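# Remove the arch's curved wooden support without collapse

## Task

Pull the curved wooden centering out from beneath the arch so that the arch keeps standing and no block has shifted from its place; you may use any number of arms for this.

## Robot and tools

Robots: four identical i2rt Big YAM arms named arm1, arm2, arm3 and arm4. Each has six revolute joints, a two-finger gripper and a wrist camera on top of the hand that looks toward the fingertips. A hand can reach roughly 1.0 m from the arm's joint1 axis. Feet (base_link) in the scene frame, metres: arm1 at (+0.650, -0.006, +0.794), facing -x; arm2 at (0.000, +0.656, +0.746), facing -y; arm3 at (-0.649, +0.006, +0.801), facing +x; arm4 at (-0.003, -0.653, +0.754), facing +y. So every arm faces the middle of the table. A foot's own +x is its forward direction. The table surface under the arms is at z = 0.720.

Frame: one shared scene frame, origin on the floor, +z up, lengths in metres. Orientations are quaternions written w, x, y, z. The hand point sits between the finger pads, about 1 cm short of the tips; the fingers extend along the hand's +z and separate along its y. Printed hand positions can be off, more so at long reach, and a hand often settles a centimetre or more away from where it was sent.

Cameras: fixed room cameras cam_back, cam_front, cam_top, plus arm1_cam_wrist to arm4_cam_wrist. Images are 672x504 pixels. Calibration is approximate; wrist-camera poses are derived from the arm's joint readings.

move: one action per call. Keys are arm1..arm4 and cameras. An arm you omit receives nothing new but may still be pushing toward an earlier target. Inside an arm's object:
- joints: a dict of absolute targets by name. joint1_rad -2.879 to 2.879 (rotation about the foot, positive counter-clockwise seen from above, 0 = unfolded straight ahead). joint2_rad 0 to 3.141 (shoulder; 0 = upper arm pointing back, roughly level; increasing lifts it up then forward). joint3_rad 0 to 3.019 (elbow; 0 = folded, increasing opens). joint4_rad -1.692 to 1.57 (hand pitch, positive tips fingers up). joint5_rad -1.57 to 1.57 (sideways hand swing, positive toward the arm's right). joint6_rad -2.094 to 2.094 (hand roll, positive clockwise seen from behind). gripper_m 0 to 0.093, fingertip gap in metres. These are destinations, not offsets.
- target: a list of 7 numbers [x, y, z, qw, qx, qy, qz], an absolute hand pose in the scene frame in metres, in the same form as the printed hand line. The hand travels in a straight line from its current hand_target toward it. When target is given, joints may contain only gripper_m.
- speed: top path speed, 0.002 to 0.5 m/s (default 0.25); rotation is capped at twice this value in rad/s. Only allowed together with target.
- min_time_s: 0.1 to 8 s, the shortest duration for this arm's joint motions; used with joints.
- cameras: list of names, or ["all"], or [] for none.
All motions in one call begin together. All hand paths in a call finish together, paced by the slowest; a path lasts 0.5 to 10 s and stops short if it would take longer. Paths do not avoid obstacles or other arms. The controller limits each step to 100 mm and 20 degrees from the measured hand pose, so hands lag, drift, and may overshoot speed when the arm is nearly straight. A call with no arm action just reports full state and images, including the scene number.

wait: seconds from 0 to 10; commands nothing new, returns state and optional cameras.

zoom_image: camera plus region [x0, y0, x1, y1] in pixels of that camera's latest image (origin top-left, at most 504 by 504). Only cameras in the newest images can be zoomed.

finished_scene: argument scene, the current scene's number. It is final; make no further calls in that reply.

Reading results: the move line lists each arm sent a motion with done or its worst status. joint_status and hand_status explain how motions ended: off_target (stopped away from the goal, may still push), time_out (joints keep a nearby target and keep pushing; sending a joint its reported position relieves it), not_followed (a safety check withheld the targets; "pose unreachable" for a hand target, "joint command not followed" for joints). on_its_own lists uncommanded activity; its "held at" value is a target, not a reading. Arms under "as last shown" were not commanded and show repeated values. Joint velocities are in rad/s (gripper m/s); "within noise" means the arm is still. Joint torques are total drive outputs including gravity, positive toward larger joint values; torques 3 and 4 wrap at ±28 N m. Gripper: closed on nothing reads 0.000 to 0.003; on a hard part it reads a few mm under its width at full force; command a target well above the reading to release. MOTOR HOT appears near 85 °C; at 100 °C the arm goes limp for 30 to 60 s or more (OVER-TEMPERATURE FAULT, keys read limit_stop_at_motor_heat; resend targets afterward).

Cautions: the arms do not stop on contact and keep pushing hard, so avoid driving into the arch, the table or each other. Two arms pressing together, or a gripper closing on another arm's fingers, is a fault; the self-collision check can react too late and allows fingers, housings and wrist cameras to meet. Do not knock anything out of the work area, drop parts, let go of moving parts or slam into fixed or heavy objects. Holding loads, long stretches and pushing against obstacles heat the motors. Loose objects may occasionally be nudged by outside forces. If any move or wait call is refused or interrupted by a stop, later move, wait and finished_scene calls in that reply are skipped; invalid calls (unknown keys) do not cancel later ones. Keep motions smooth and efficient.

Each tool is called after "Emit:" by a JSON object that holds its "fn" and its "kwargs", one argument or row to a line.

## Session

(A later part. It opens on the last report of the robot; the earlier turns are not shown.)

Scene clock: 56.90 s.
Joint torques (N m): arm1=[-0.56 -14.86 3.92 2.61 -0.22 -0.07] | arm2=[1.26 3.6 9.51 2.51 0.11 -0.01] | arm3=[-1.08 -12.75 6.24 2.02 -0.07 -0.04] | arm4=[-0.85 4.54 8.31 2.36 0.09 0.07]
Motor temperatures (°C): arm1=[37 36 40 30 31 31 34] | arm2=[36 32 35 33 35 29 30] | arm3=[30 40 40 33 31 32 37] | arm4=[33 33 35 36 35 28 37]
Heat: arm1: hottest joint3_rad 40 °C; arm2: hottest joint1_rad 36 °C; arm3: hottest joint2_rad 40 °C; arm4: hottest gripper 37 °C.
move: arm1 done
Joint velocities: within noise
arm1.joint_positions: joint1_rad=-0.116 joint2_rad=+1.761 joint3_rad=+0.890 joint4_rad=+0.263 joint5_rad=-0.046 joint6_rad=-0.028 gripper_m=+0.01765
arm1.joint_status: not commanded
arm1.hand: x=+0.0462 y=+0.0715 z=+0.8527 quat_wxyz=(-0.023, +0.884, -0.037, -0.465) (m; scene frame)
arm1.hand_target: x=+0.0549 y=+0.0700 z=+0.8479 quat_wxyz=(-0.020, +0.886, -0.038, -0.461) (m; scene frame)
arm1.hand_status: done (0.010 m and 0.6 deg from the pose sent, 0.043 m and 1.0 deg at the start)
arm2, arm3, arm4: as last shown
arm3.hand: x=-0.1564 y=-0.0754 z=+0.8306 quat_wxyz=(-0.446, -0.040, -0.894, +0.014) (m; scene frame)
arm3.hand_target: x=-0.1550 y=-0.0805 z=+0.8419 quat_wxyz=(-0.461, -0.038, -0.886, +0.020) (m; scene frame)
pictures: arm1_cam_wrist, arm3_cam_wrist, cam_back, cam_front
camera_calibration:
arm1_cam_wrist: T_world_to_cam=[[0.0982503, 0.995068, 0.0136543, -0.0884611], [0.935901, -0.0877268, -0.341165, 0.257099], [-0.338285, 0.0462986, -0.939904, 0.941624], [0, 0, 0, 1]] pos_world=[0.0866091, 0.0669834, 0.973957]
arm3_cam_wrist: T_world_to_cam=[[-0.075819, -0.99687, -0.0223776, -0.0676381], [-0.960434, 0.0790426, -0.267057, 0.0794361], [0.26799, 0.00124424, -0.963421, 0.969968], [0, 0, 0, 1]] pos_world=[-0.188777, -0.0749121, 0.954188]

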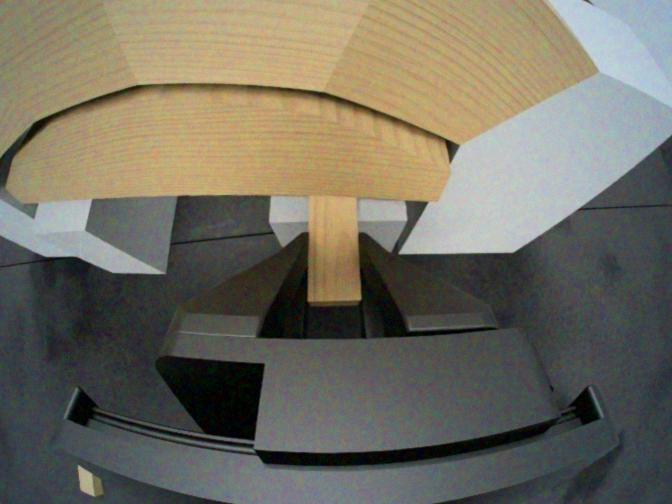

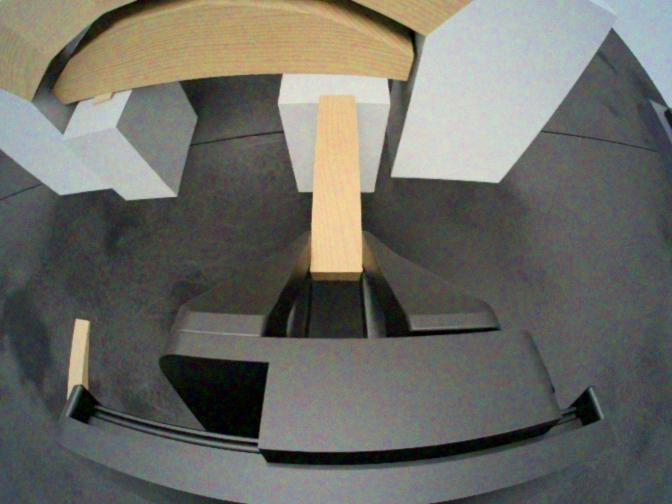

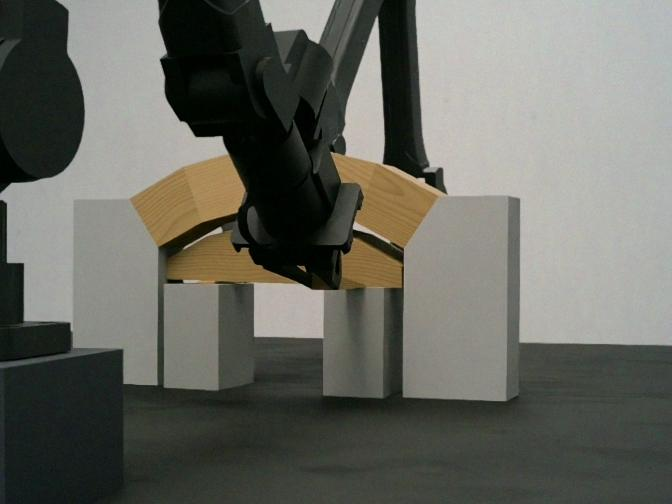

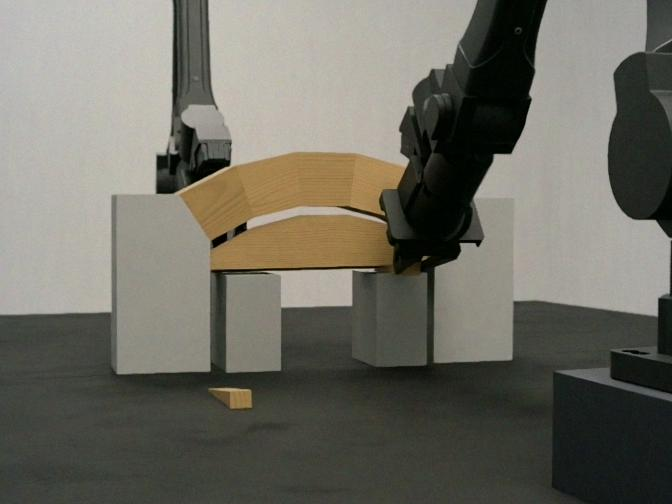

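Emit:
{"fn": "move", "kwargs": {
  "arm1": {"target": [0.14, 0.063, 0.846, 0.0197, -0.8862, 0.0379, 0.4613], "speed": 0.08},
  "arm3": {"target": [-0.250, -0.170, 0.730, 0.4613, 0.0379, 0.8862, -0.0197], "speed": 0.2}
}}

Emit:
{"fn": "move", "kwargs": {
  "arm1": {"target": [0.20, 0.18, 0.728, 0.0197, -0.8862, 0.0379, 0.4613], "speed": 0.15},
  "arm3": {"joints": {"gripper_m": 0.05}},
  "cameras": ["arm1_cam_wrist", "arm3_cam_wrist", "cam_back", "cam_front", "cam_top"]
}}

Scene clock: 59.10 s.
Joint torques (N m): arm1=[-1.55 -11.93 4.16 3.23 -0.16 -0.16] | arm2=[1.08 3.6 9.47 2.48 0.09 -0.01] | arm3=[-0.26 -9.52 2.15 1.96 -0.18 -0.03] | arm4=[-0.97 4.42 8.29 2.33 0.08 0.11]
Motor temperatures (°C): arm1=[37 36 40 30 31 31 34] | arm2=[36 32 35 33 35 29 30] | arm3=[30 40 40 33 31 32 37] | arm4=[33 33 35 36 34 28 36]
Heat: arm1: hottest joint3_rad 40 °C; arm2: hottest joint1_rad 36 °C; arm3: hottest joint2_rad 40 °C; arm4: hottest joint4_rad 36 °C.
move: arm1 off_target; arm3 done
Joint velocities: within noise
arm1.joint_positions: joint1_rad=-0.116 joint2_rad=+1.608 joint3_rad=+0.633 joint4_rad=+0.331 joint5_rad=-0.058 joint6_rad=-0.028 gripper_m=+0.01765
arm1.joint_status: not commanded
arm1.hand: x=+0.1384 y=+0.0564 z=+0.8378 quat_wxyz=(-0.016, +0.893, -0.035, -0.449) (m; scene frame)
arm1.hand_target: x=+0.1400 y=+0.0629 z=+0.8458 quat_wxyz=(-0.020, +0.886, -0.038, -0.461) (m; scene frame)
arm1.hand_status: off_target (0.011 m and 1.7 deg from the pose sent, 0.095 m and 0.6 deg at the start)
arm2, arm4: as last shown
arm3.joint_positions: joint1_rad=-0.596 joint2_rad=+1.932 joint3_rad=+0.436 joint4_rad=+0.833 joint5_rad=-0.391 joint6_rad=-0.271 gripper_m=+0.01752
arm3.joint_status: not commanded
arm3.hand: x=-0.2479 y=-0.1677 z=+0.7340 quat_wxyz=(-0.460, -0.040, -0.887, +0.016) (m; scene frame)
arm3.hand_target: x=-0.2500 y=-0.1698 z=+0.7300 quat_wxyz=(-0.461, -0.038, -0.886, +0.020) (m; scene frame)
arm3.hand_status: done (0.005 m and 0.5 deg from the pose sent, 0.167 m and 2.0 deg at the start)
pictures: none

Scene clock: 61.13 s.
Joint torques (N m): arm1=[-1.61 -8.35 2.8 2.76 -0.18 -0.25] | arm2=[1.32 3.78 9.54 2.47 0.1 -0.03] | arm3=[-0.97 -9.58 2.17 2 -0.2 -0.03] | arm4=[-1.03 4.54 8.32 2.25 0.07 0.1]
Motor temperatures (°C): arm1=[37 36 39 30 31 31 34] | arm2=[36 32 35 33 35 29 30] | arm3=[30 40 40 33 31 32 37] | arm4=[33 33 35 36 34 28 36]
Heat: arm1: hottest joint3_rad 39 °C; arm2: hottest joint1_rad 36 °C; arm3: hottest joint2_rad 40 °C; arm4: hottest joint4_rad 36 °C.
move: arm1 off_target; arm3 done
Joint velocities: within noise
arm1.joint_positions: joint1_rad=-0.471 joint2_rad=+1.926 joint3_rad=+0.561 joint4_rad=+0.727 joint5_rad=-0.350 joint6_rad=-0.240 gripper_m=+0.01765
arm1.joint_status: not commanded
arm1.hand: x=+0.1950 y=+0.1739 z=+0.7440 quat_wxyz=(-0.018, +0.881, -0.033, -0.471) (m; scene frame)
arm1.hand_target: x=+0.2005 y=+0.1796 z=+0.7285 quat_wxyz=(-0.020, +0.886, -0.038, -0.461) (m; scene frame)
arm1.hand_status: off_target (0.018 m and 1.4 deg from the pose sent, 0.176 m and 1.7 deg at the start)
arm2, arm4: as last shown
arm3.joint_positions: joint1_rad=-0.596 joint2_rad=+1.932 joint3_rad=+0.436 joint4_rad=+0.833 joint5_rad=-0.391 joint6_rad=-0.272 gripper_m=+0.04994
arm3.joint_status: all done
arm3.hand: x=-0.2478 y=-0.1677 z=+0.7341 quat_wxyz=(-0.461, -0.040, -0.887, +0.016) (m; scene frame)
arm3.hand_target: x=-0.2500 y=-0.1698 z=+0.7300 quat_wxyz=(-0.461, -0.038, -0.886, +0.020) (m; scene frame)
arm3.hand_status: not commanded
pictures: arm1_cam_wrist, arm3_cam_wrist, cam_back, cam_front, cam_top
camera_calibration:
arm1_cam_wrist: T_world_to_cam=[[0.0866424, 0.996198, 0.00906361, -0.197939], [0.932178, -0.0778579, -0.353529, 0.0979591], [-0.35148, 0.0390795, -0.93538, 0.885426], [0, 0, 0, 1]] pos_world=[0.237044, 0.170211, 0.864635]
arm3_cam_wrist: T_world_to_cam=[[-0.0766849, -0.996872, -0.0191191, -0.171283], [-0.951306, 0.0788947, -0.297981, -0.00184869], [0.298557, -0.00466244, -0.95438, 0.901585], [0, 0, 0, 1]] pos_world=[-0.284068, -0.166398, 0.856629]

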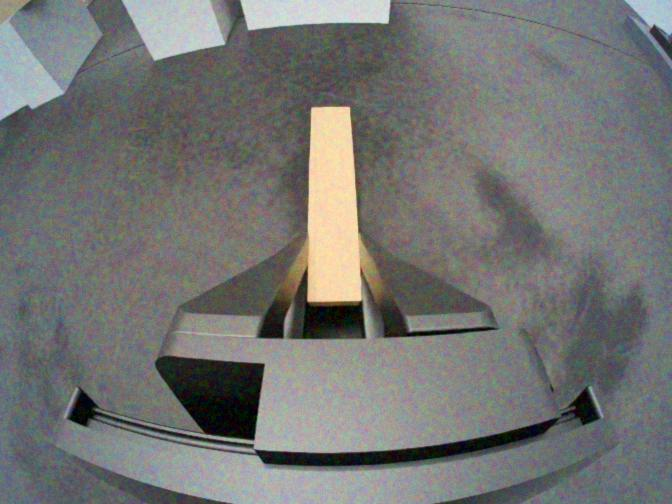

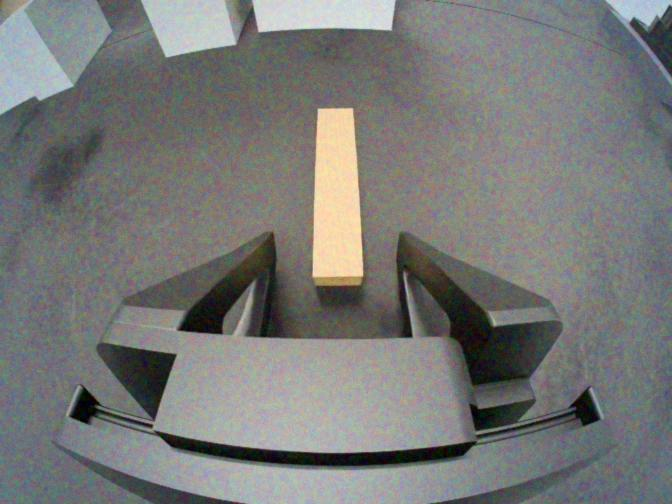

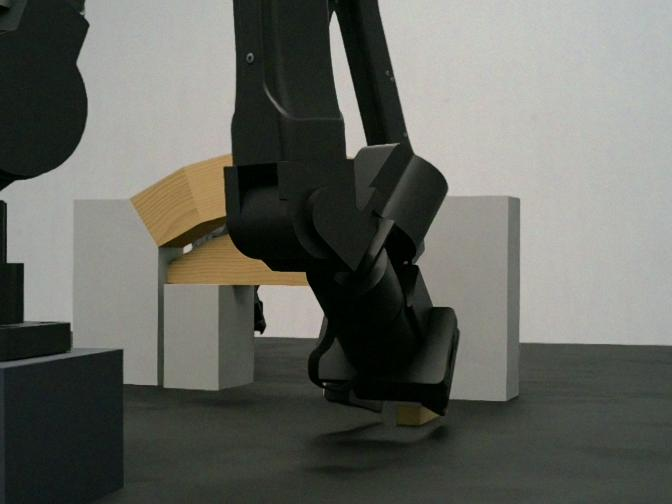

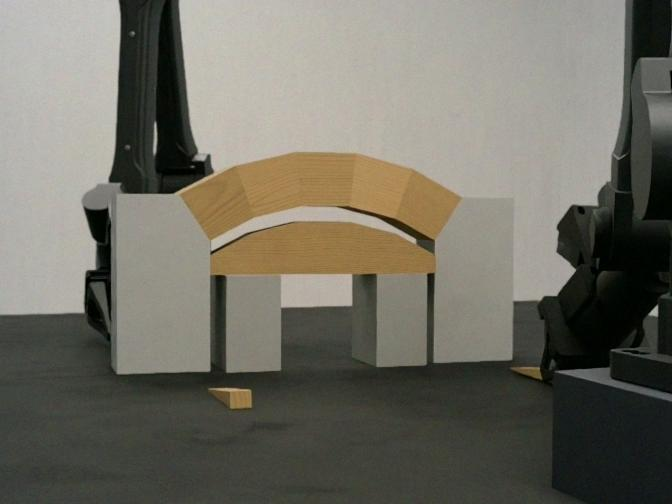

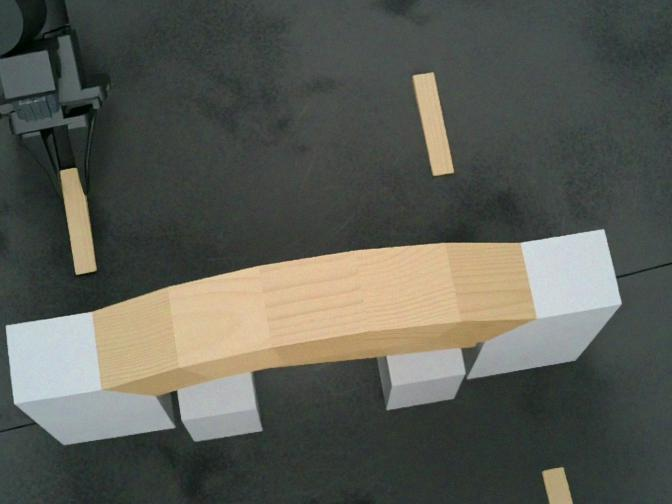

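Emit:
{"fn": "move", "kwargs": {
  "arm1": {"joints": {"gripper_m": 0.05}},
  "arm3": {"target": [-0.27, -0.12, 0.80, 0.6082, 0.0339, 0.7927, -0.0260], "speed": 0.2}
}}

Emit:
{"fn": "move", "kwargs": {
  "arm1": {"target": [0.23, 0.15, 0.82, 0.0260, -0.7927, 0.0339, 0.6082], "speed": 0.2, "joints": {"gripper_m": 0.093}},
  "arm3": {"target": [-0.13, 0.00, 0.865, 0.6082, 0.0339, 0.7927, -0.0260], "speed": 0.2, "joints": {"gripper_m": 0.055}}
}}

Emit:
{"fn": "move", "kwargs": {
  "arm1": {"target": [0.11, -0.010, 0.885, 0.4783, 0.4783, -0.5206, -0.5206], "speed": 0.4},
  "cameras": ["arm1_cam_wrist", "arm3_cam_wrist", "cam_back", "cam_front", "cam_top"]
}}

Scene clock: 63.87 s.
Joint torques (N m): arm1=[-1.55 -8.47 2.8 2.54 -0.11 -0.16] | arm2=[1.38 3.66 9.54 2.48 0.11 -0.01] | arm3=[0.62 -8.35 -0.8 2.35 0.19 0.22] | arm4=[-1.26 4.13 8.21 2.3 0.05 0.07]
Motor temperatures (°C): arm1=[37 36 39 30 31 31 34] | arm2=[36 32 36 33 35 29 30] | arm3=[30 40 39 33 31 31 37] | arm4=[33 33 35 36 34 28 36]
Heat: arm1: hottest joint3_rad 39 °C; arm2: hottest joint1_rad 36 °C; arm3: hottest joint2_rad 40 °C; arm4: hottest joint4_rad 36 °C.
move: arm1 done; arm3 done
Joint velocities: within noise
arm1.joint_positions: joint1_rad=-0.471 joint2_rad=+1.928 joint3_rad=+0.561 joint4_rad=+0.731 joint5_rad=-0.352 joint6_rad=-0.245 gripper_m=+0.04991
arm1.joint_status: all done
arm1.hand: x=+0.1948 y=+0.1736 z=+0.7438 quat_wxyz=(-0.019, +0.881, -0.030, -0.472) (m; scene frame)
arm1.hand_target: x=+0.2005 y=+0.1796 z=+0.7285 quat_wxyz=(-0.020, +0.886, -0.038, -0.461) (m; scene frame)
arm1.hand_status: not commanded
arm2, arm4: as last shown
arm3.joint_positions: joint1_rad=-0.534 joint2_rad=+2.021 joint3_rad=+0.247 joint4_rad=+1.499 joint5_rad=-0.391 joint6_rad=-0.110 gripper_m=+0.04994
arm3.joint_status: not commanded
arm3.hand: x=-0.2685 y=-0.1250 z=+0.8031 quat_wxyz=(-0.609, -0.032, -0.792, +0.032) (m; scene frame)
arm3.hand_target: x=-0.2701 y=-0.1200 z=+0.8000 quat_wxyz=(-0.608, -0.034, -0.793, +0.026) (m; scene frame)
arm3.hand_status: done (0.006 m and 0.7 deg from the pose sent, 0.084 m and 20.1 deg at the start)
pictures: none

Scene clock: 65.67 s.
Joint torques (N m): arm1=[-1.38 -10.4 0.72 3.49 -0.16 -0.03] | arm2=[1.2 3.78 9.55 2.51 0.1 -0.03] | arm3=[0.32 -12.1 6.95 1.03 0.3 0.18] | arm4=[-1.14 4.89 8.17 2.45 0.05 0.06]
Motor temperatures (°C): arm1=[37 36 39 30 31 31 34] | arm2=[36 32 36 33 34 29 30] | arm3=[30 40 39 33 31 31 37] | arm4=[33 33 35 36 34 28 36]
Heat: arm1: hottest joint3_rad 39 °C; arm2: hottest joint1_rad 36 °C; arm3: hottest joint2_rad 40 °C; arm4: hottest joint4_rad 36 °C.
move: arm1 off_target; arm3 off_target
Joint velocities: within noise
arm1.joint_positions: joint1_rad=-0.473 joint2_rad=+1.890 joint3_rad=+0.364 joint4_rad=+1.204 joint5_rad=-0.410 joint6_rad=-0.122 gripper_m=+0.09288
arm1.joint_status: all done
arm1.hand: x=+0.2275 y=+0.1457 z=+0.8105 quat_wxyz=(-0.021, +0.801, -0.029, -0.597) (m; scene frame)
arm1.hand_target: x=+0.2300 y=+0.1500 z=+0.8198 quat_wxyz=(-0.026, +0.793, -0.034, -0.608) (m; scene frame)
arm1.hand_status: off_target (0.011 m and 1.8 deg from the pose sent, 0.087 m and 18.7 deg at the start)
arm2, arm4: as last shown
arm3.joint_positions: joint1_rad=-0.021 joint2_rad=+1.756 joint3_rad=+0.479 joint4_rad=+0.992 joint5_rad=+0.100 joint6_rad=+0.024 gripper_m=+0.05491
arm3.joint_status: all done
arm3.hand: x=-0.1425 y=-0.0027 z=+0.8521 quat_wxyz=(-0.596, -0.030, -0.801, +0.030) (m; scene frame)
arm3.hand_target: x=-0.1305 y=+0.0001 z=+0.8653 quat_wxyz=(-0.608, -0.034, -0.793, +0.026) (m; scene frame)
arm3.hand_status: off_target (0.018 m and 1.8 deg from the pose sent, 0.197 m and 0.7 deg at the start)
pictures: none

Scene clock: 68.77 s.
Joint torques (N m): arm1=[0.79 -9.23 4.42 3.52 0.11 -0.07] | arm2=[1.32 3.78 9.51 2.41 0.1 -0.01] | arm3=[0.15 -12.16 6.99 0.96 0.29 0.19] | arm4=[-1.03 5.07 8.32 2.29 0.05 0.12]
Motor temperatures (°C): arm1=[37 36 39 30 31 31 34] | arm2=[36 32 36 33 34 29 30] | arm3=[30 40 39 32 31 31 37] | arm4=[33 32 35 36 34 28 36]
Heat: arm1: hottest joint3_rad 39 °C; arm2: hottest joint1_rad 36 °C; arm3: hottest joint2_rad 40 °C; arm4: hottest joint4_rad 36 °C.
move: arm1 off_target
Joint velocities: within noise
arm1.joint_positions: joint1_rad=+0.060 joint2_rad=+1.889 joint3_rad=+0.528 joint4_rad=+1.332 joint5_rad=+0.131 joint6_rad=+1.569 gripper_m=+0.09289
arm1.joint_status: not commanded
arm1.hand: x=+0.1192 y=-0.0023 z=+0.8847 quat_wxyz=(+0.466, +0.485, -0.526, -0.521) (m; scene frame)
arm1.hand_target: x=+0.1105 y=-0.0101 z=+0.8850 quat_wxyz=(+0.478, +0.479, -0.521, -0.520) (m; scene frame)
arm1.hand_status: off_target (0.012 m and 1.7 deg from the pose sent, 0.209 m and 91.2 deg at the start)
arm2.joint_positions: joint1_rad=-0.491 joint2_rad=+0.571 joint3_rad=+1.396 joint4_rad=-1.145 joint5_rad=+0.158 joint6_rad=+0.378 gripper_m=+0.09396
arm2.joint_status: not commanded
arm2.hand: x=-0.1424 y=+0.4717 z=+1.3418 quat_wxyz=(-0.330, -0.780, -0.216, +0.486) (m; scene frame)
arm2.hand_target: x=-0.1404 y=+0.4751 z=+1.3501 quat_wxyz=(-0.336, -0.774, -0.213, +0.492) (m; scene frame)
arm2.hand_status: not commanded
arm3: as last shown
arm4.joint_positions: joint1_rad=-0.377 joint2_rad=+0.615 joint3_rad=+1.493 joint4_rad=-1.274 joint5_rad=+0.157 joint6_rad=-0.616 gripper_m=+0.09396
arm4.joint_status: not commanded
arm4.hand: x=+0.0978 y=-0.4603 z=+1.3602 quat_wxyz=(-0.554, +0.623, -0.545, -0.090) (m; scene frame)
arm4.hand_target: x=+0.0963 y=-0.4637 z=+1.3683 quat_wxyz=(-0.562, +0.618, -0.542, -0.093) (m; scene frame)
arm4.hand_status: not commanded
pictures: arm1_cam_wrist, arm3_cam_wrist, cam_back, cam_front, cam_top
camera_calibration:
arm1_cam_wrist: T_world_to_cam=[[0.0385061, 0.0107283, -0.999201, 0.878325], [0.499878, -0.866039, 0.00996518, -0.0672824], [-0.86524, -0.499862, -0.0387107, 0.264045], [0, 0, 0, 1]] pos_world=[0.228274, 0.0642939, 0.888515]
arm3_cam_wrist: T_world_to_cam=[[-0.0728584, -0.997336, 0.00351469, -0.0152271], [-0.809241, 0.0570569, -0.5847, 0.384935], [0.582942, -0.0454445, -0.811242, 0.901996], [0, 0, 0, 1]] pos_world=[-0.215415, 0.00384099, 0.956862]

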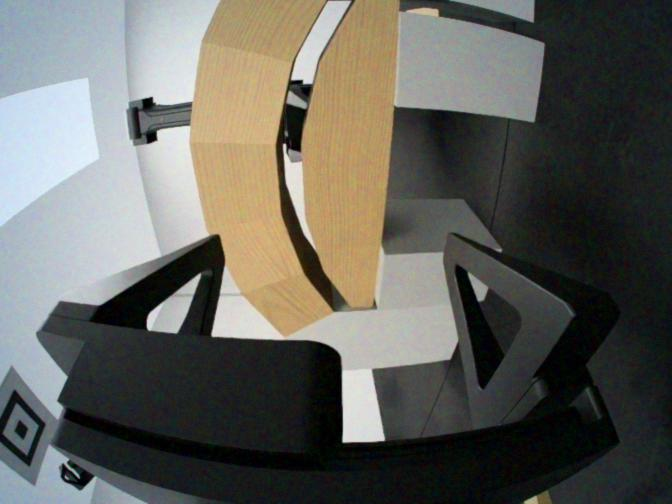

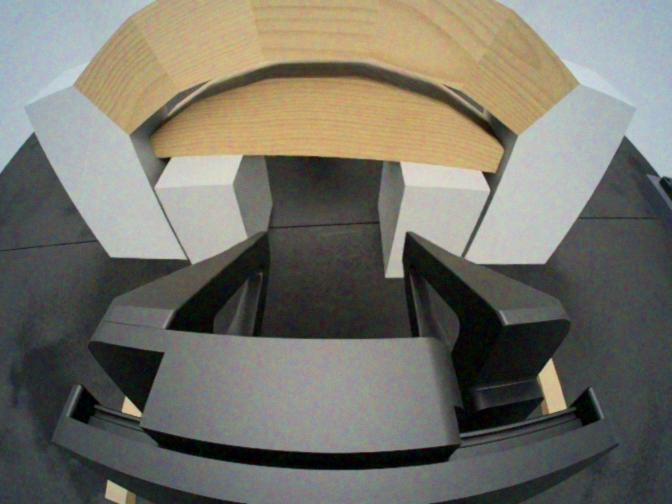

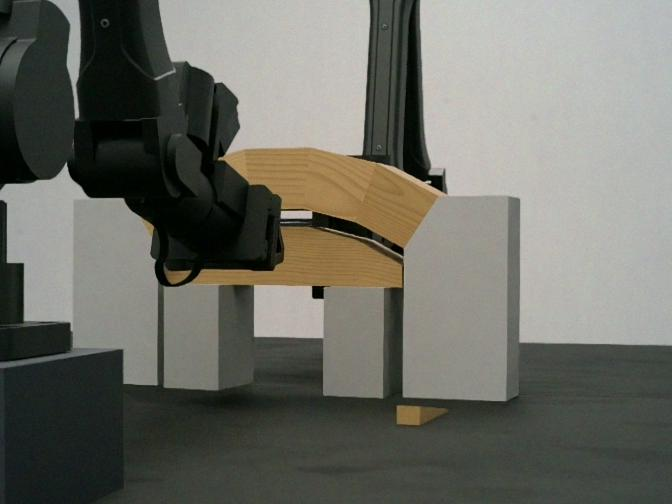

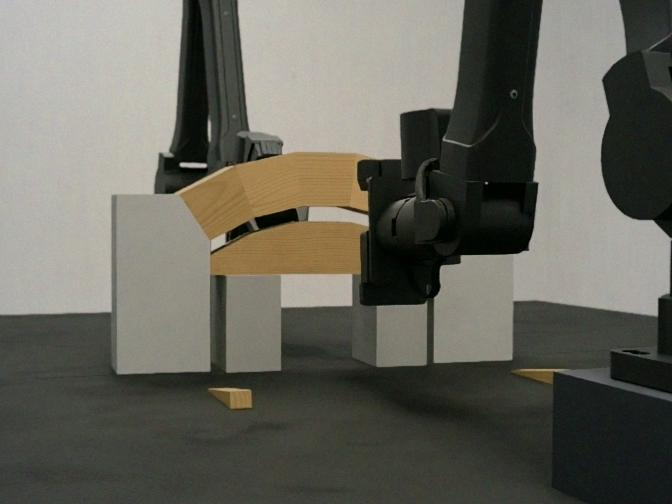

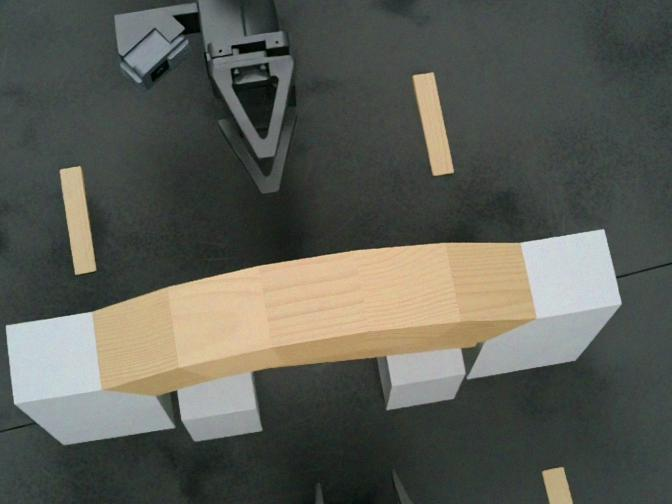

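Emit:
{"fn": "move", "kwargs": {
  "arm1": {"target": [0.035, -0.024, 0.874, 0.4783, 0.4783, -0.5206, -0.5206], "speed": 0.1},
  "arm3": {"target": [-0.075, -0.003, 0.860, 0.6082, 0.0339, 0.7927, -0.0260], "speed": 0.1},
  "cameras": ["arm1_cam_wrist", "arm3_cam_wrist", "cam_back", "cam_front", "cam_top"]
}}

Scene clock: 70.87 s.
Joint torques (N m): arm1=[0.73 -12.4 5.37 1.66 0.12 -0.1] | arm2=[1.2 3.66 9.46 2.44 0.11 -0.02] | arm3=[-0.56 -10.52 8.38 1.13 0 0.17] | arm4=[-1.03 4.84 8.28 2.3 0.06 0.03]
Motor temperatures (°C): arm1=[37 36 39 30 31 31 34] | arm2=[36 32 36 33 34 29 30] | arm3=[30 40 39 32 31 31 37] | arm4=[33 32 35 36 34 28 36]
Heat: arm1: hottest joint3_rad 39 °C; arm2: hottest joint1_rad 36 °C; arm3: hottest joint2_rad 40 °C; arm4: hottest joint4_rad 36 °C.
move: arm1 off_target; arm3 off_target
Joint velocities: within noise
arm1.joint_positions: joint1_rad=+0.084 joint2_rad=+1.992 joint3_rad=+0.741 joint4_rad=+1.262 joint5_rad=+0.155 joint6_rad=+1.570 gripper_m=+0.09289
arm1.joint_status: not commanded
arm1.hand: x=+0.0453 y=-0.0152 z=+0.8851 quat_wxyz=(+0.477, +0.474, -0.517, -0.529) (m; scene frame)
arm1.hand_target: x=+0.0359 y=-0.0242 z=+0.8742 quat_wxyz=(+0.478, +0.479, -0.521, -0.521) (m; scene frame)
arm1.hand_status: off_target (0.018 m and 1.2 deg from the pose sent, 0.088 m and 1.7 deg at the start)
arm2, arm4: as last shown
arm3.joint_positions: joint1_rad=-0.021 joint2_rad=+1.813 joint3_rad=+0.627 joint4_rad=+0.928 joint5_rad=+0.097 joint6_rad=+0.024 gripper_m=+0.05491
arm3.joint_status: not commanded
arm3.hand: x=-0.0874 y=-0.0011 z=+0.8615 quat_wxyz=(-0.607, -0.030, -0.793, +0.028) (m; scene frame)
arm3.hand_target: x=-0.0755 y=-0.0030 z=+0.8601 quat_wxyz=(-0.608, -0.034, -0.793, +0.026) (m; scene frame)
arm3.hand_status: off_target (0.013 m and 0.5 deg from the pose sent, 0.068 m and 1.8 deg at the start)
pictures: arm1_cam_wrist, arm3_cam_wrist, cam_back, cam_front, cam_top
camera_calibration:
arm1_cam_wrist: T_world_to_cam=[[-0.00157268, 0.00824496, -0.999965, 0.884194], [0.500295, -0.865819, -0.00792572, -0.0256477], [-0.865853, -0.50029, -0.00276326, 0.161892], [0, 0, 0, 1]] pos_world=[0.154397, 0.0514965, 0.884407]
arm3_cam_wrist: T_world_to_cam=[[-0.0697167, -0.997567, 0.000246139, -0.00658996], [-0.793056, 0.0552744, -0.606635, 0.455253], [0.605146, -0.0424878, -0.79498, 0.86554], [0, 0, 0, 1]] pos_world=[-0.163196, 0.00503711, 0.964262]

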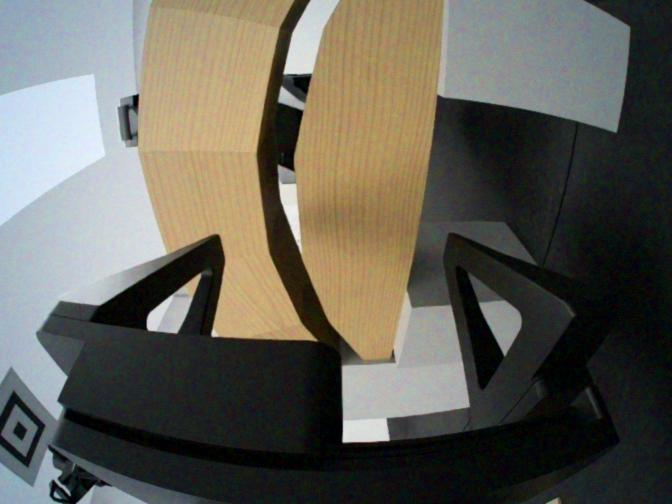

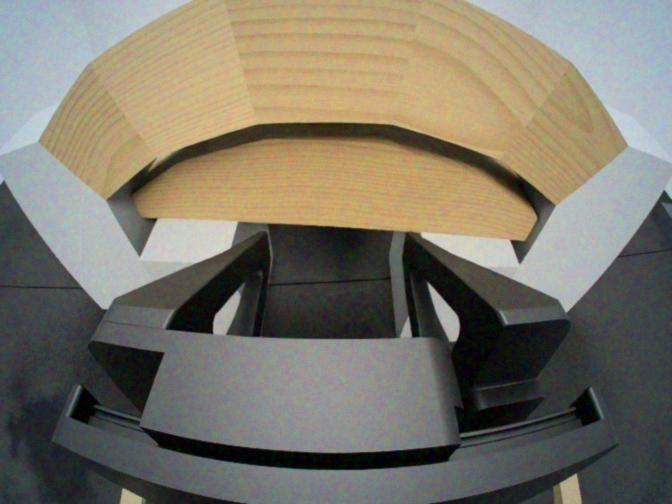

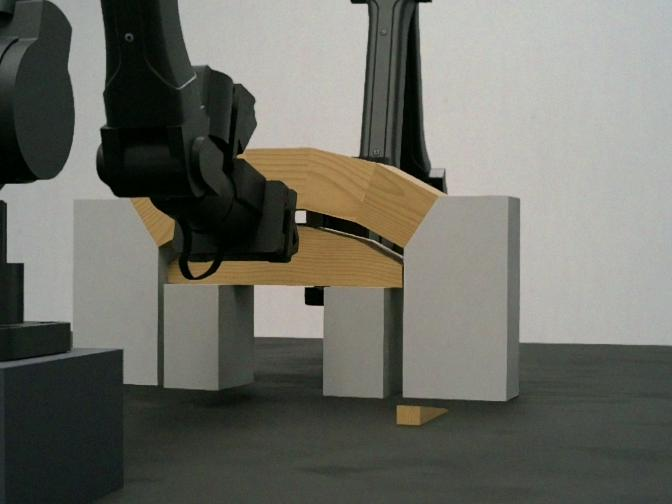

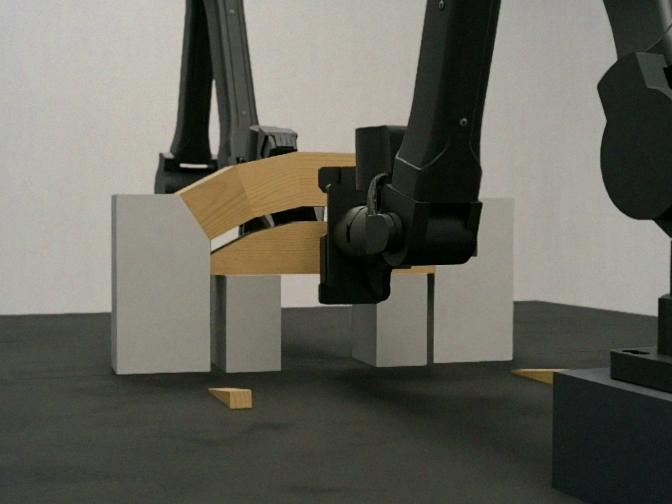

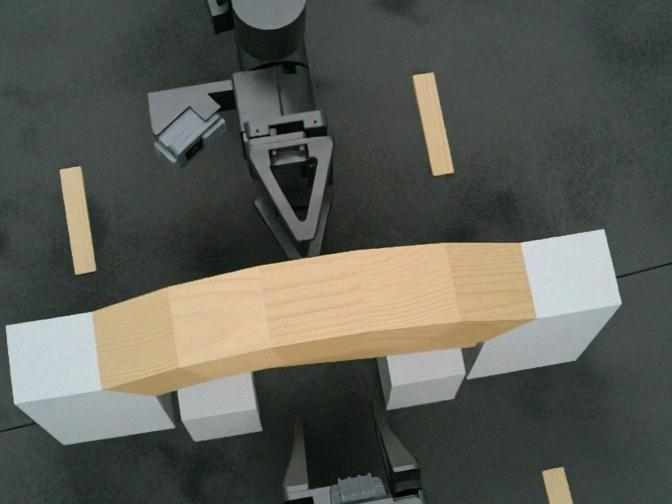

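Emit:
{"fn": "move", "kwargs": {
  "arm1": {"target": [0.032, -0.028, 0.857, 0.4783, 0.4783, -0.5206, -0.5206], "speed": 0.1},
  "cameras": ["arm1_cam_wrist"]
}}

Emit:
{"fn": "move", "kwargs": {
  "arm3": {"target": [-0.020, 0.002, 0.860, 0.6082, 0.0339, 0.7927, -0.0260], "speed": 0.08},
  "cameras": ["arm1_cam_wrist", "arm3_cam_wrist", "cam_back", "cam_front", "cam_top"]
}}

Scene clock: 72.93 s.
Joint torques (N m): arm1=[0.67 -12.4 5.12 3.32 0.12 -0.09] | arm2=[1.26 3.72 9.48 2.45 0.11 -0.02] | arm3=[-0.56 -11.11 8.4 1.03 0.01 0.16] | arm4=[-1.32 4.19 8.25 2.24 0.02 0.1]
Motor temperatures (°C): arm1=[37 36 39 30 31 31 33] | arm2=[36 32 36 33 34 29 30] | arm3=[30 40 39 32 31 31 36] | arm4=[33 32 36 36 34 28 36]
Heat: arm1: hottest joint3_rad 39 °C; arm2: hottest joint1_rad 36 °C; arm3: hottest joint2_rad 40 °C; arm4: hottest joint3_rad 36 °C.
move: arm1 off_target
Joint velocities: within noise
arm1.joint_positions: joint1_rad=+0.092 joint2_rad=+2.049 joint3_rad=+0.762 joint4_rad=+1.262 joint5_rad=+0.163 joint6_rad=+1.570 gripper_m=+0.09289
arm1.joint_status: not commanded
arm1.hand: x=+0.0410 y=-0.0189 z=+0.8589 quat_wxyz=(+0.467, +0.484, -0.525, -0.521) (m; scene frame)
arm1.hand_target: x=+0.0326 y=-0.0282 z=+0.8570 quat_wxyz=(+0.478, +0.479, -0.521, -0.520) (m; scene frame)
arm1.hand_status: off_target (0.013 m and 1.5 deg from the pose sent, 0.034 m and 1.2 deg at the start)
arm2, arm3, arm4: as last shown
arm3.hand_target: x=-0.0755 y=-0.0030 z=+0.8602 quat_wxyz=(-0.608, -0.034, -0.793, +0.026) (m; scene frame)
pictures: arm1_cam_wrist
camera_calibration:
arm1_cam_wrist: T_world_to_cam=[[0.0349724, 0.0106393, -0.999332, 0.855977], [0.499981, -0.865997, 0.00827744, -0.04082], [-0.86533, -0.499936, -0.0356055, 0.184326], [0, 0, 0, 1]] pos_world=[0.149976, 0.0476942, 0.862306]

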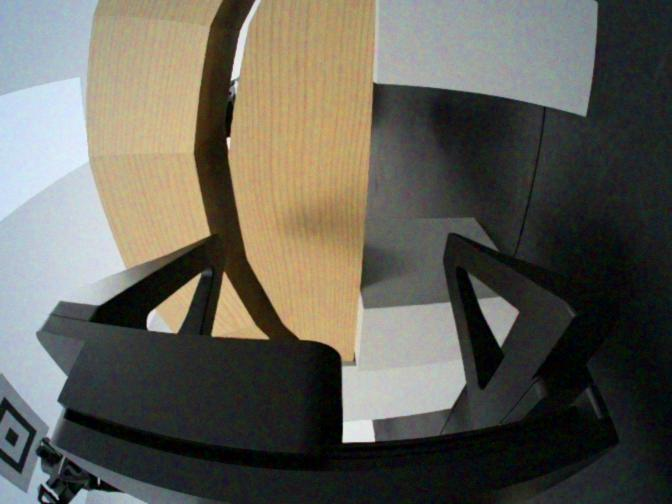

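Scene clock: 74.23 s.
Joint torques (N m): arm1=[0.62 -12.51 5.09 3.28 0.11 -0.09] | arm2=[1.32 3.78 9.51 2.44 0.1 -0.02] | arm3=[0.03 -12.51 10.4 0.96 0.22 0.19] | arm4=[-0.85 4.54 8.14 2.28 0.05 0.1]
Motor temperatures (°C): arm1=[37 36 39 30 31 31 33] | arm2=[36 32 36 33 34 29 30] | arm3=[30 40 40 32 31 31 36] | arm4=[33 32 36 36 34 28 36]
Heat: arm1: hottest joint3_rad 39 °C; arm2: hottest joint1_rad 36 °C; arm3: hottest joint2_rad 40 °C; arm4: hottest joint3_rad 36 °C.
move: arm3 off_target
Joint velocities: within noise
arm1, arm2, arm4: as last shown
arm3.joint_positions: joint1_rad=-0.021 joint2_rad=+1.883 joint3_rad=+0.770 joint4_rad=+0.844 joint5_rad=+0.101 joint6_rad=+0.025 gripper_m=+0.05491
arm3.joint_status: not commanded
arm3.hand: x=-0.0384 y=-0.0009 z=+0.8581 quat_wxyz=(-0.603, -0.031, -0.796, +0.030) (m; scene frame)
arm3.hand_target: x=-0.0210 y=+0.0022 z=+0.8604 quat_wxyz=(-0.608, -0.034, -0.793, +0.026) (m; scene frame)
arm3.hand_status: off_target (0.019 m and 0.9 deg from the pose sent, 0.068 m and 0.5 deg at the start)
pictures: arm1_cam_wrist, arm3_cam_wrist, cam_back, cam_front, cam_top
camera_calibration:
arm1_cam_wrist: T_world_to_cam=[[0.0349724, 0.0106393, -0.999332, 0.855977], [0.499981, -0.865997, 0.00827744, -0.04082], [-0.86533, -0.499936, -0.0356055, 0.184326], [0, 0, 0, 1]] pos_world=[0.149976, 0.0476942, 0.862306]
arm3_cam_wrist: T_world_to_cam=[[-0.0735925, -0.997287, 0.00187309, -0.00449781], [-0.799243, 0.0578548, -0.598216, 0.484588], [0.596485, -0.0455213, -0.801332, 0.838311], [0, 0, 0, 1]] pos_world=[-0.113067, 0.0056397, 0.961663]

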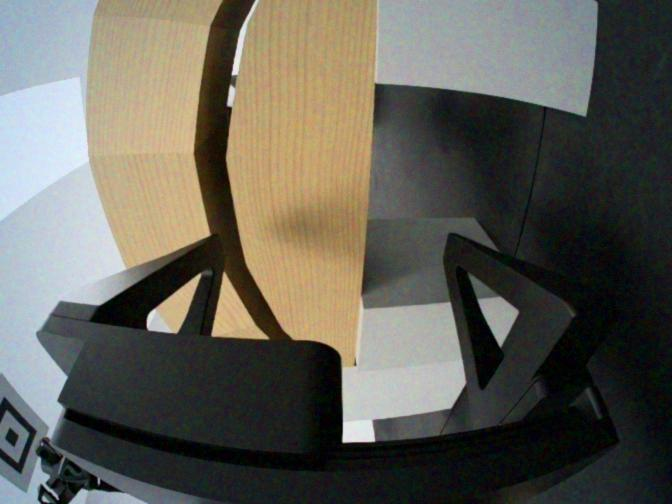

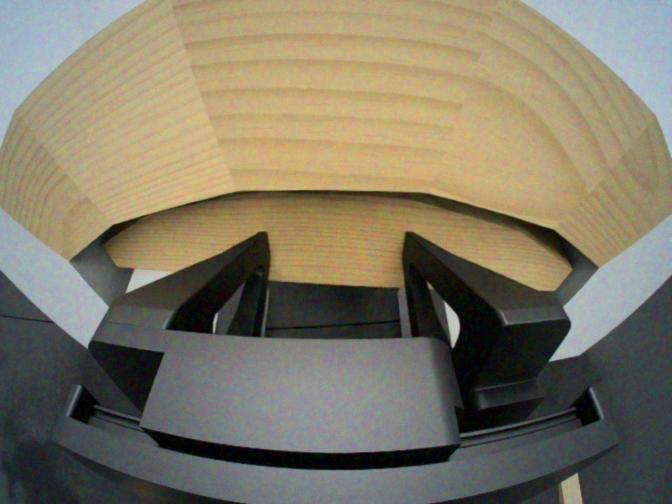

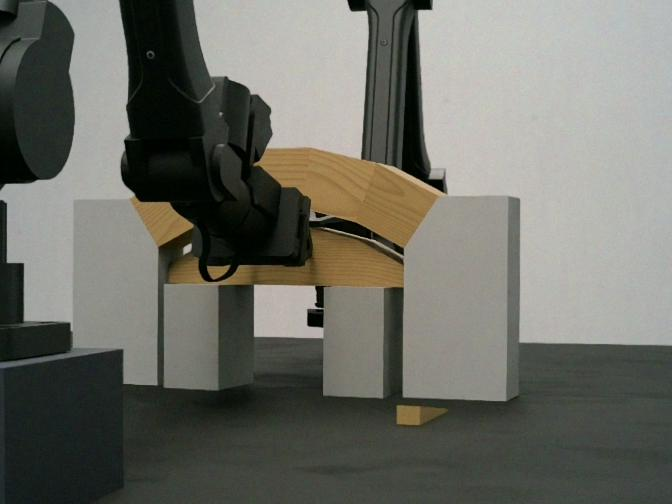

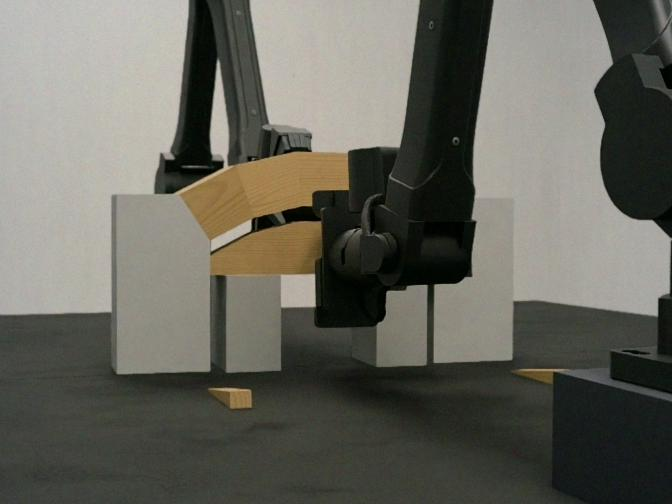

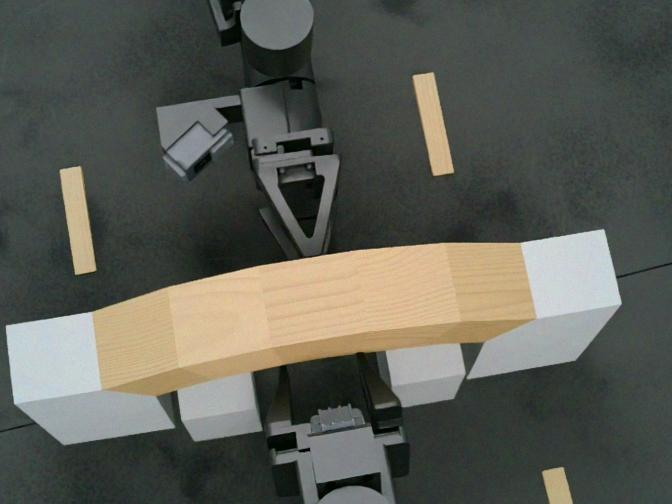

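Emit:
{"fn": "move", "kwargs": {
  "arm1": {"target":[0.032,-0.022,0.872,0.4783,0.4783,-0.5206,-0.5206],"speed":0.08,"joints":{"gripper_m":0.093}},
  "cameras": ["arm1_cam_wrist","cam_front","cam_back"]
}}

Scene clock: 77.17 s.
Joint torques (N m): arm1=[-0.38 -15.85 4.53 1.66 -0.11 -0.1] | arm2=[1.26 3.96 9.47 2.48 0.1 -0.02] | arm3=[0.03 -12.63 10.4 0.98 0.23 0.19] | arm4=[-0.62 5.13 8.28 2.25 0.07 0.13]
Motor temperatures (°C): arm1=[37 35 39 30 30 31 33] | arm2=[36 32 36 33 34 29 29] | arm3=[30 40 40 32 31 31 36] | arm4=[33 32 36 36 34 28 36]
Heat: arm1: hottest joint3_rad 39 °C; arm2: hottest joint1_rad 36 °C; arm3: hottest joint2_rad 40 °C; arm4: hottest joint3_rad 36 °C.
move: arm1 off_target
Joint velocities: within noise
arm1.joint_positions: joint1_rad=+0.092 joint2_rad=+2.049 joint3_rad=+0.762 joint4_rad=+1.262 joint5_rad=+0.156 joint6_rad=+1.570 gripper_m=+0.09289
arm1.joint_status: all done
arm1.hand: x=+0.0408 y=-0.0201 z=+0.8589 quat_wxyz=(+0.469, +0.486, -0.524, -0.520) (m; scene frame)
arm1.hand_target: x=+0.0324 y=-0.0221 z=+0.8722 quat_wxyz=(+0.479, +0.478, -0.521, -0.521) (m; scene frame)
arm1.hand_status: off_target (0.016 m and 1.4 deg from the pose sent, 0.016 m and 1.5 deg at the start)
arm2, arm3, arm4: as last shown
pictures: arm1_cam_wrist, cam_back, cam_front
camera_calibration:
arm1_cam_wrist: T_world_to_cam=[[0.0349105, 0.0106712, -0.999333, 0.856011], [0.506218, -0.862364, 0.00847551, -0.0421227], [-0.861699, -0.506176, -0.0355075, 0.183283], [0, 0, 0, 1]] pos_world=[0.149374, 0.0473136, 0.862306]

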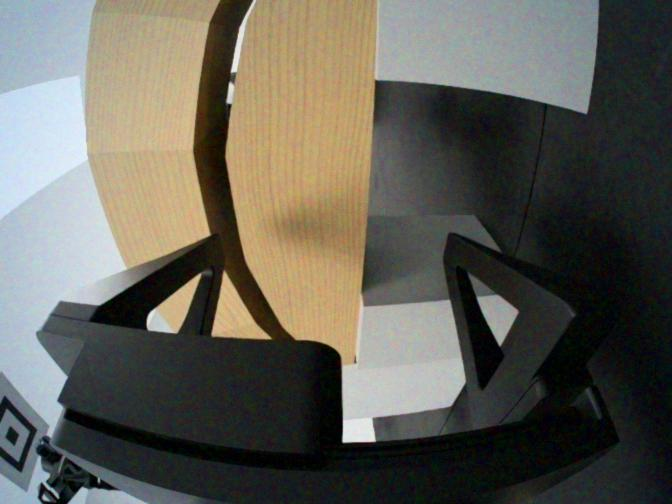

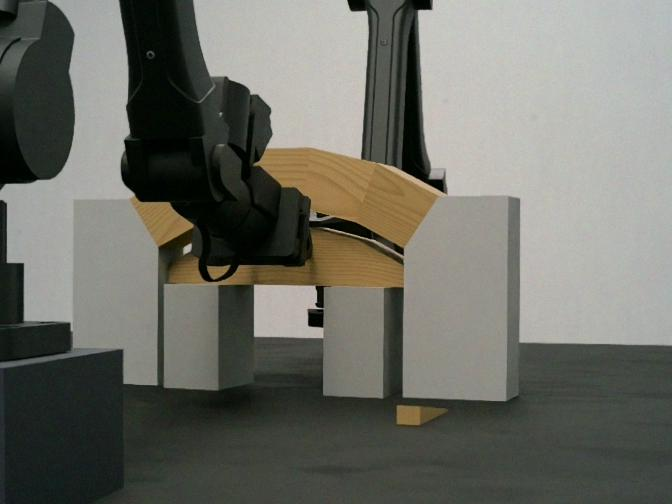

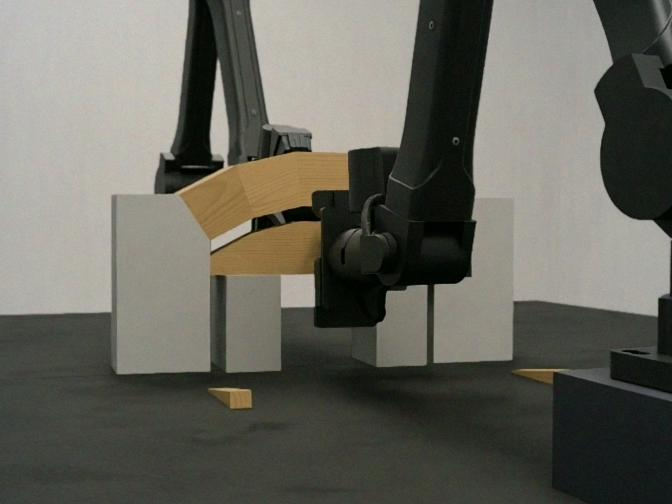

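Emit:
{"fn": "move", "kwargs": {
  "arm1": {"target":[0.032,-0.022,0.888,0.4783,0.4783,-0.5206,-0.5206],"speed":0.08},
  "arm3": {"target":[0.008,0.000,0.860,0.6082,0.0339,0.7927,-0.0260],"speed":0.08},
  "cameras": ["arm1_cam_wrist","arm3_cam_wrist","cam_top"]
}}

Scene clock: 78.47 s.
Joint torques (N m): arm1=[-0.38 -15.62 4.46 1.63 -0.11 -0.1] | arm2=[1.26 3.84 9.52 2.43 0.11 -0.02] | arm3=[-0.5 -13.74 10.73 1.02 -0.02 0.17] | arm4=[-0.91 4.54 8.24 2.29 0.06 0.06]
Motor temperatures (°C): arm1=[37 36 39 30 30 31 33] | arm2=[36 32 36 33 34 29 29] | arm3=[30 40 40 32 31 31 36] | arm4=[33 32 36 36 34 28 36]
Heat: arm1: hottest joint3_rad 39 °C; arm2: hottest joint1_rad 36 °C; arm3: hottest joint2_rad 40 °C; arm4: hottest joint3_rad 36 °C.
move: arm1 off_target; arm3 off_target
Joint velocities: within noise
arm1.joint_positions: joint1_rad=+0.092 joint2_rad=+2.001 joint3_rad=+0.762 joint4_rad=+1.219 joint5_rad=+0.155 joint6_rad=+1.570 gripper_m=+0.09289
arm1.joint_status: not commanded
arm1.hand: x=+0.0383 y=-0.0205 z=+0.8772 quat_wxyz=(+0.471, +0.484, -0.522, -0.521) (m; scene frame)
arm1.hand_target: x=+0.0323 y=-0.0221 z=+0.8880 quat_wxyz=(+0.478, +0.479, -0.521, -0.521) (m; scene frame)
arm1.hand_status: off_target (0.013 m and 1.1 deg from the pose sent, 0.030 m and 1.4 deg at the start)
arm2, arm4: as last shown
arm3.joint_positions: joint1_rad=-0.021 joint2_rad=+1.925 joint3_rad=+0.855 joint4_rad=+0.800 joint5_rad=+0.101 joint6_rad=+0.025 gripper_m=+0.05491
arm3.joint_status: not commanded
arm3.hand: x=-0.0101 y=-0.0005 z=+0.8572 quat_wxyz=(-0.602, -0.031, -0.797, +0.030) (m; scene frame)
arm3.hand_target: x=+0.0069 y=+0.0001 z=+0.8602 quat_wxyz=(-0.608, -0.034, -0.793, +0.026) (m; scene frame)
arm3.hand_status: off_target (0.018 m and 1.0 deg from the pose sent, 0.046 m and 0.9 deg at the start)
pictures: arm1_cam_wrist, arm3_cam_wrist, cam_top
camera_calibration:
arm1_cam_wrist: T_world_to_cam=[[0.0288349, 0.0103456, -0.999531, 0.874759], [0.506656, -0.862129, 0.0056928, -0.0389279], [-0.861666, -0.506582, -0.030101, 0.176725], [0, 0, 0, 1]] pos_world=[0.146778, 0.0469151, 0.879889]
arm3_cam_wrist: T_world_to_cam=[[-0.0740462, -0.997253, 0.00178127, -0.00185095], [-0.800312, 0.0583574, -0.596737, 0.505348], [0.594994, -0.0456117, -0.802435, 0.821624], [0, 0, 0, 1]] pos_world=[-0.0845624, 0.00613898, 0.960862]

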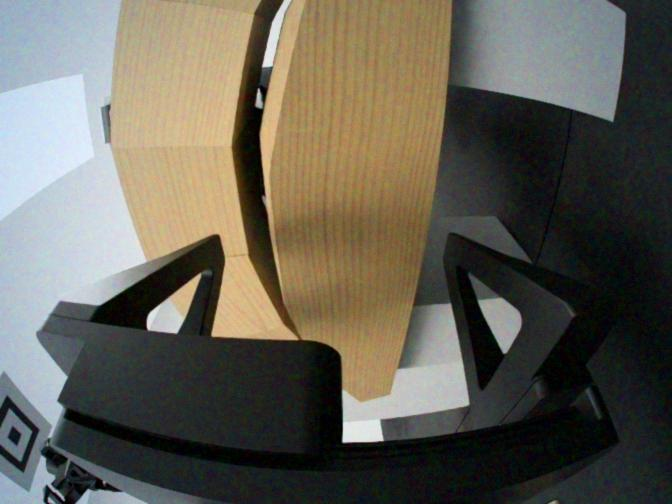

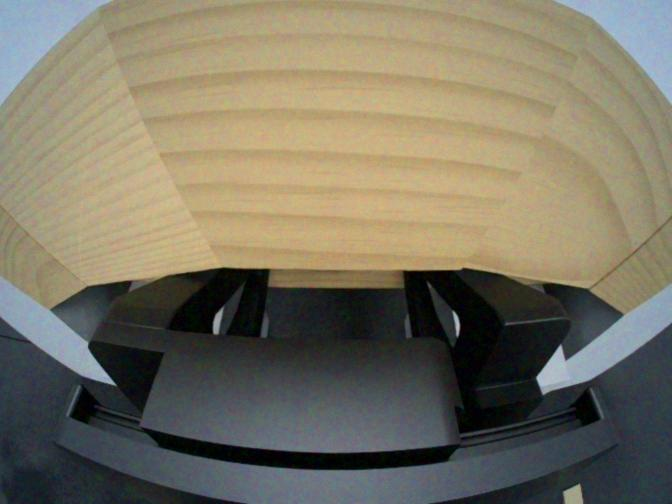

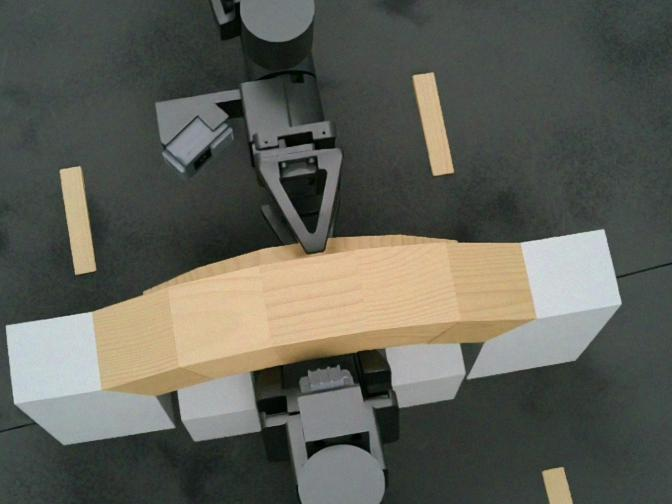

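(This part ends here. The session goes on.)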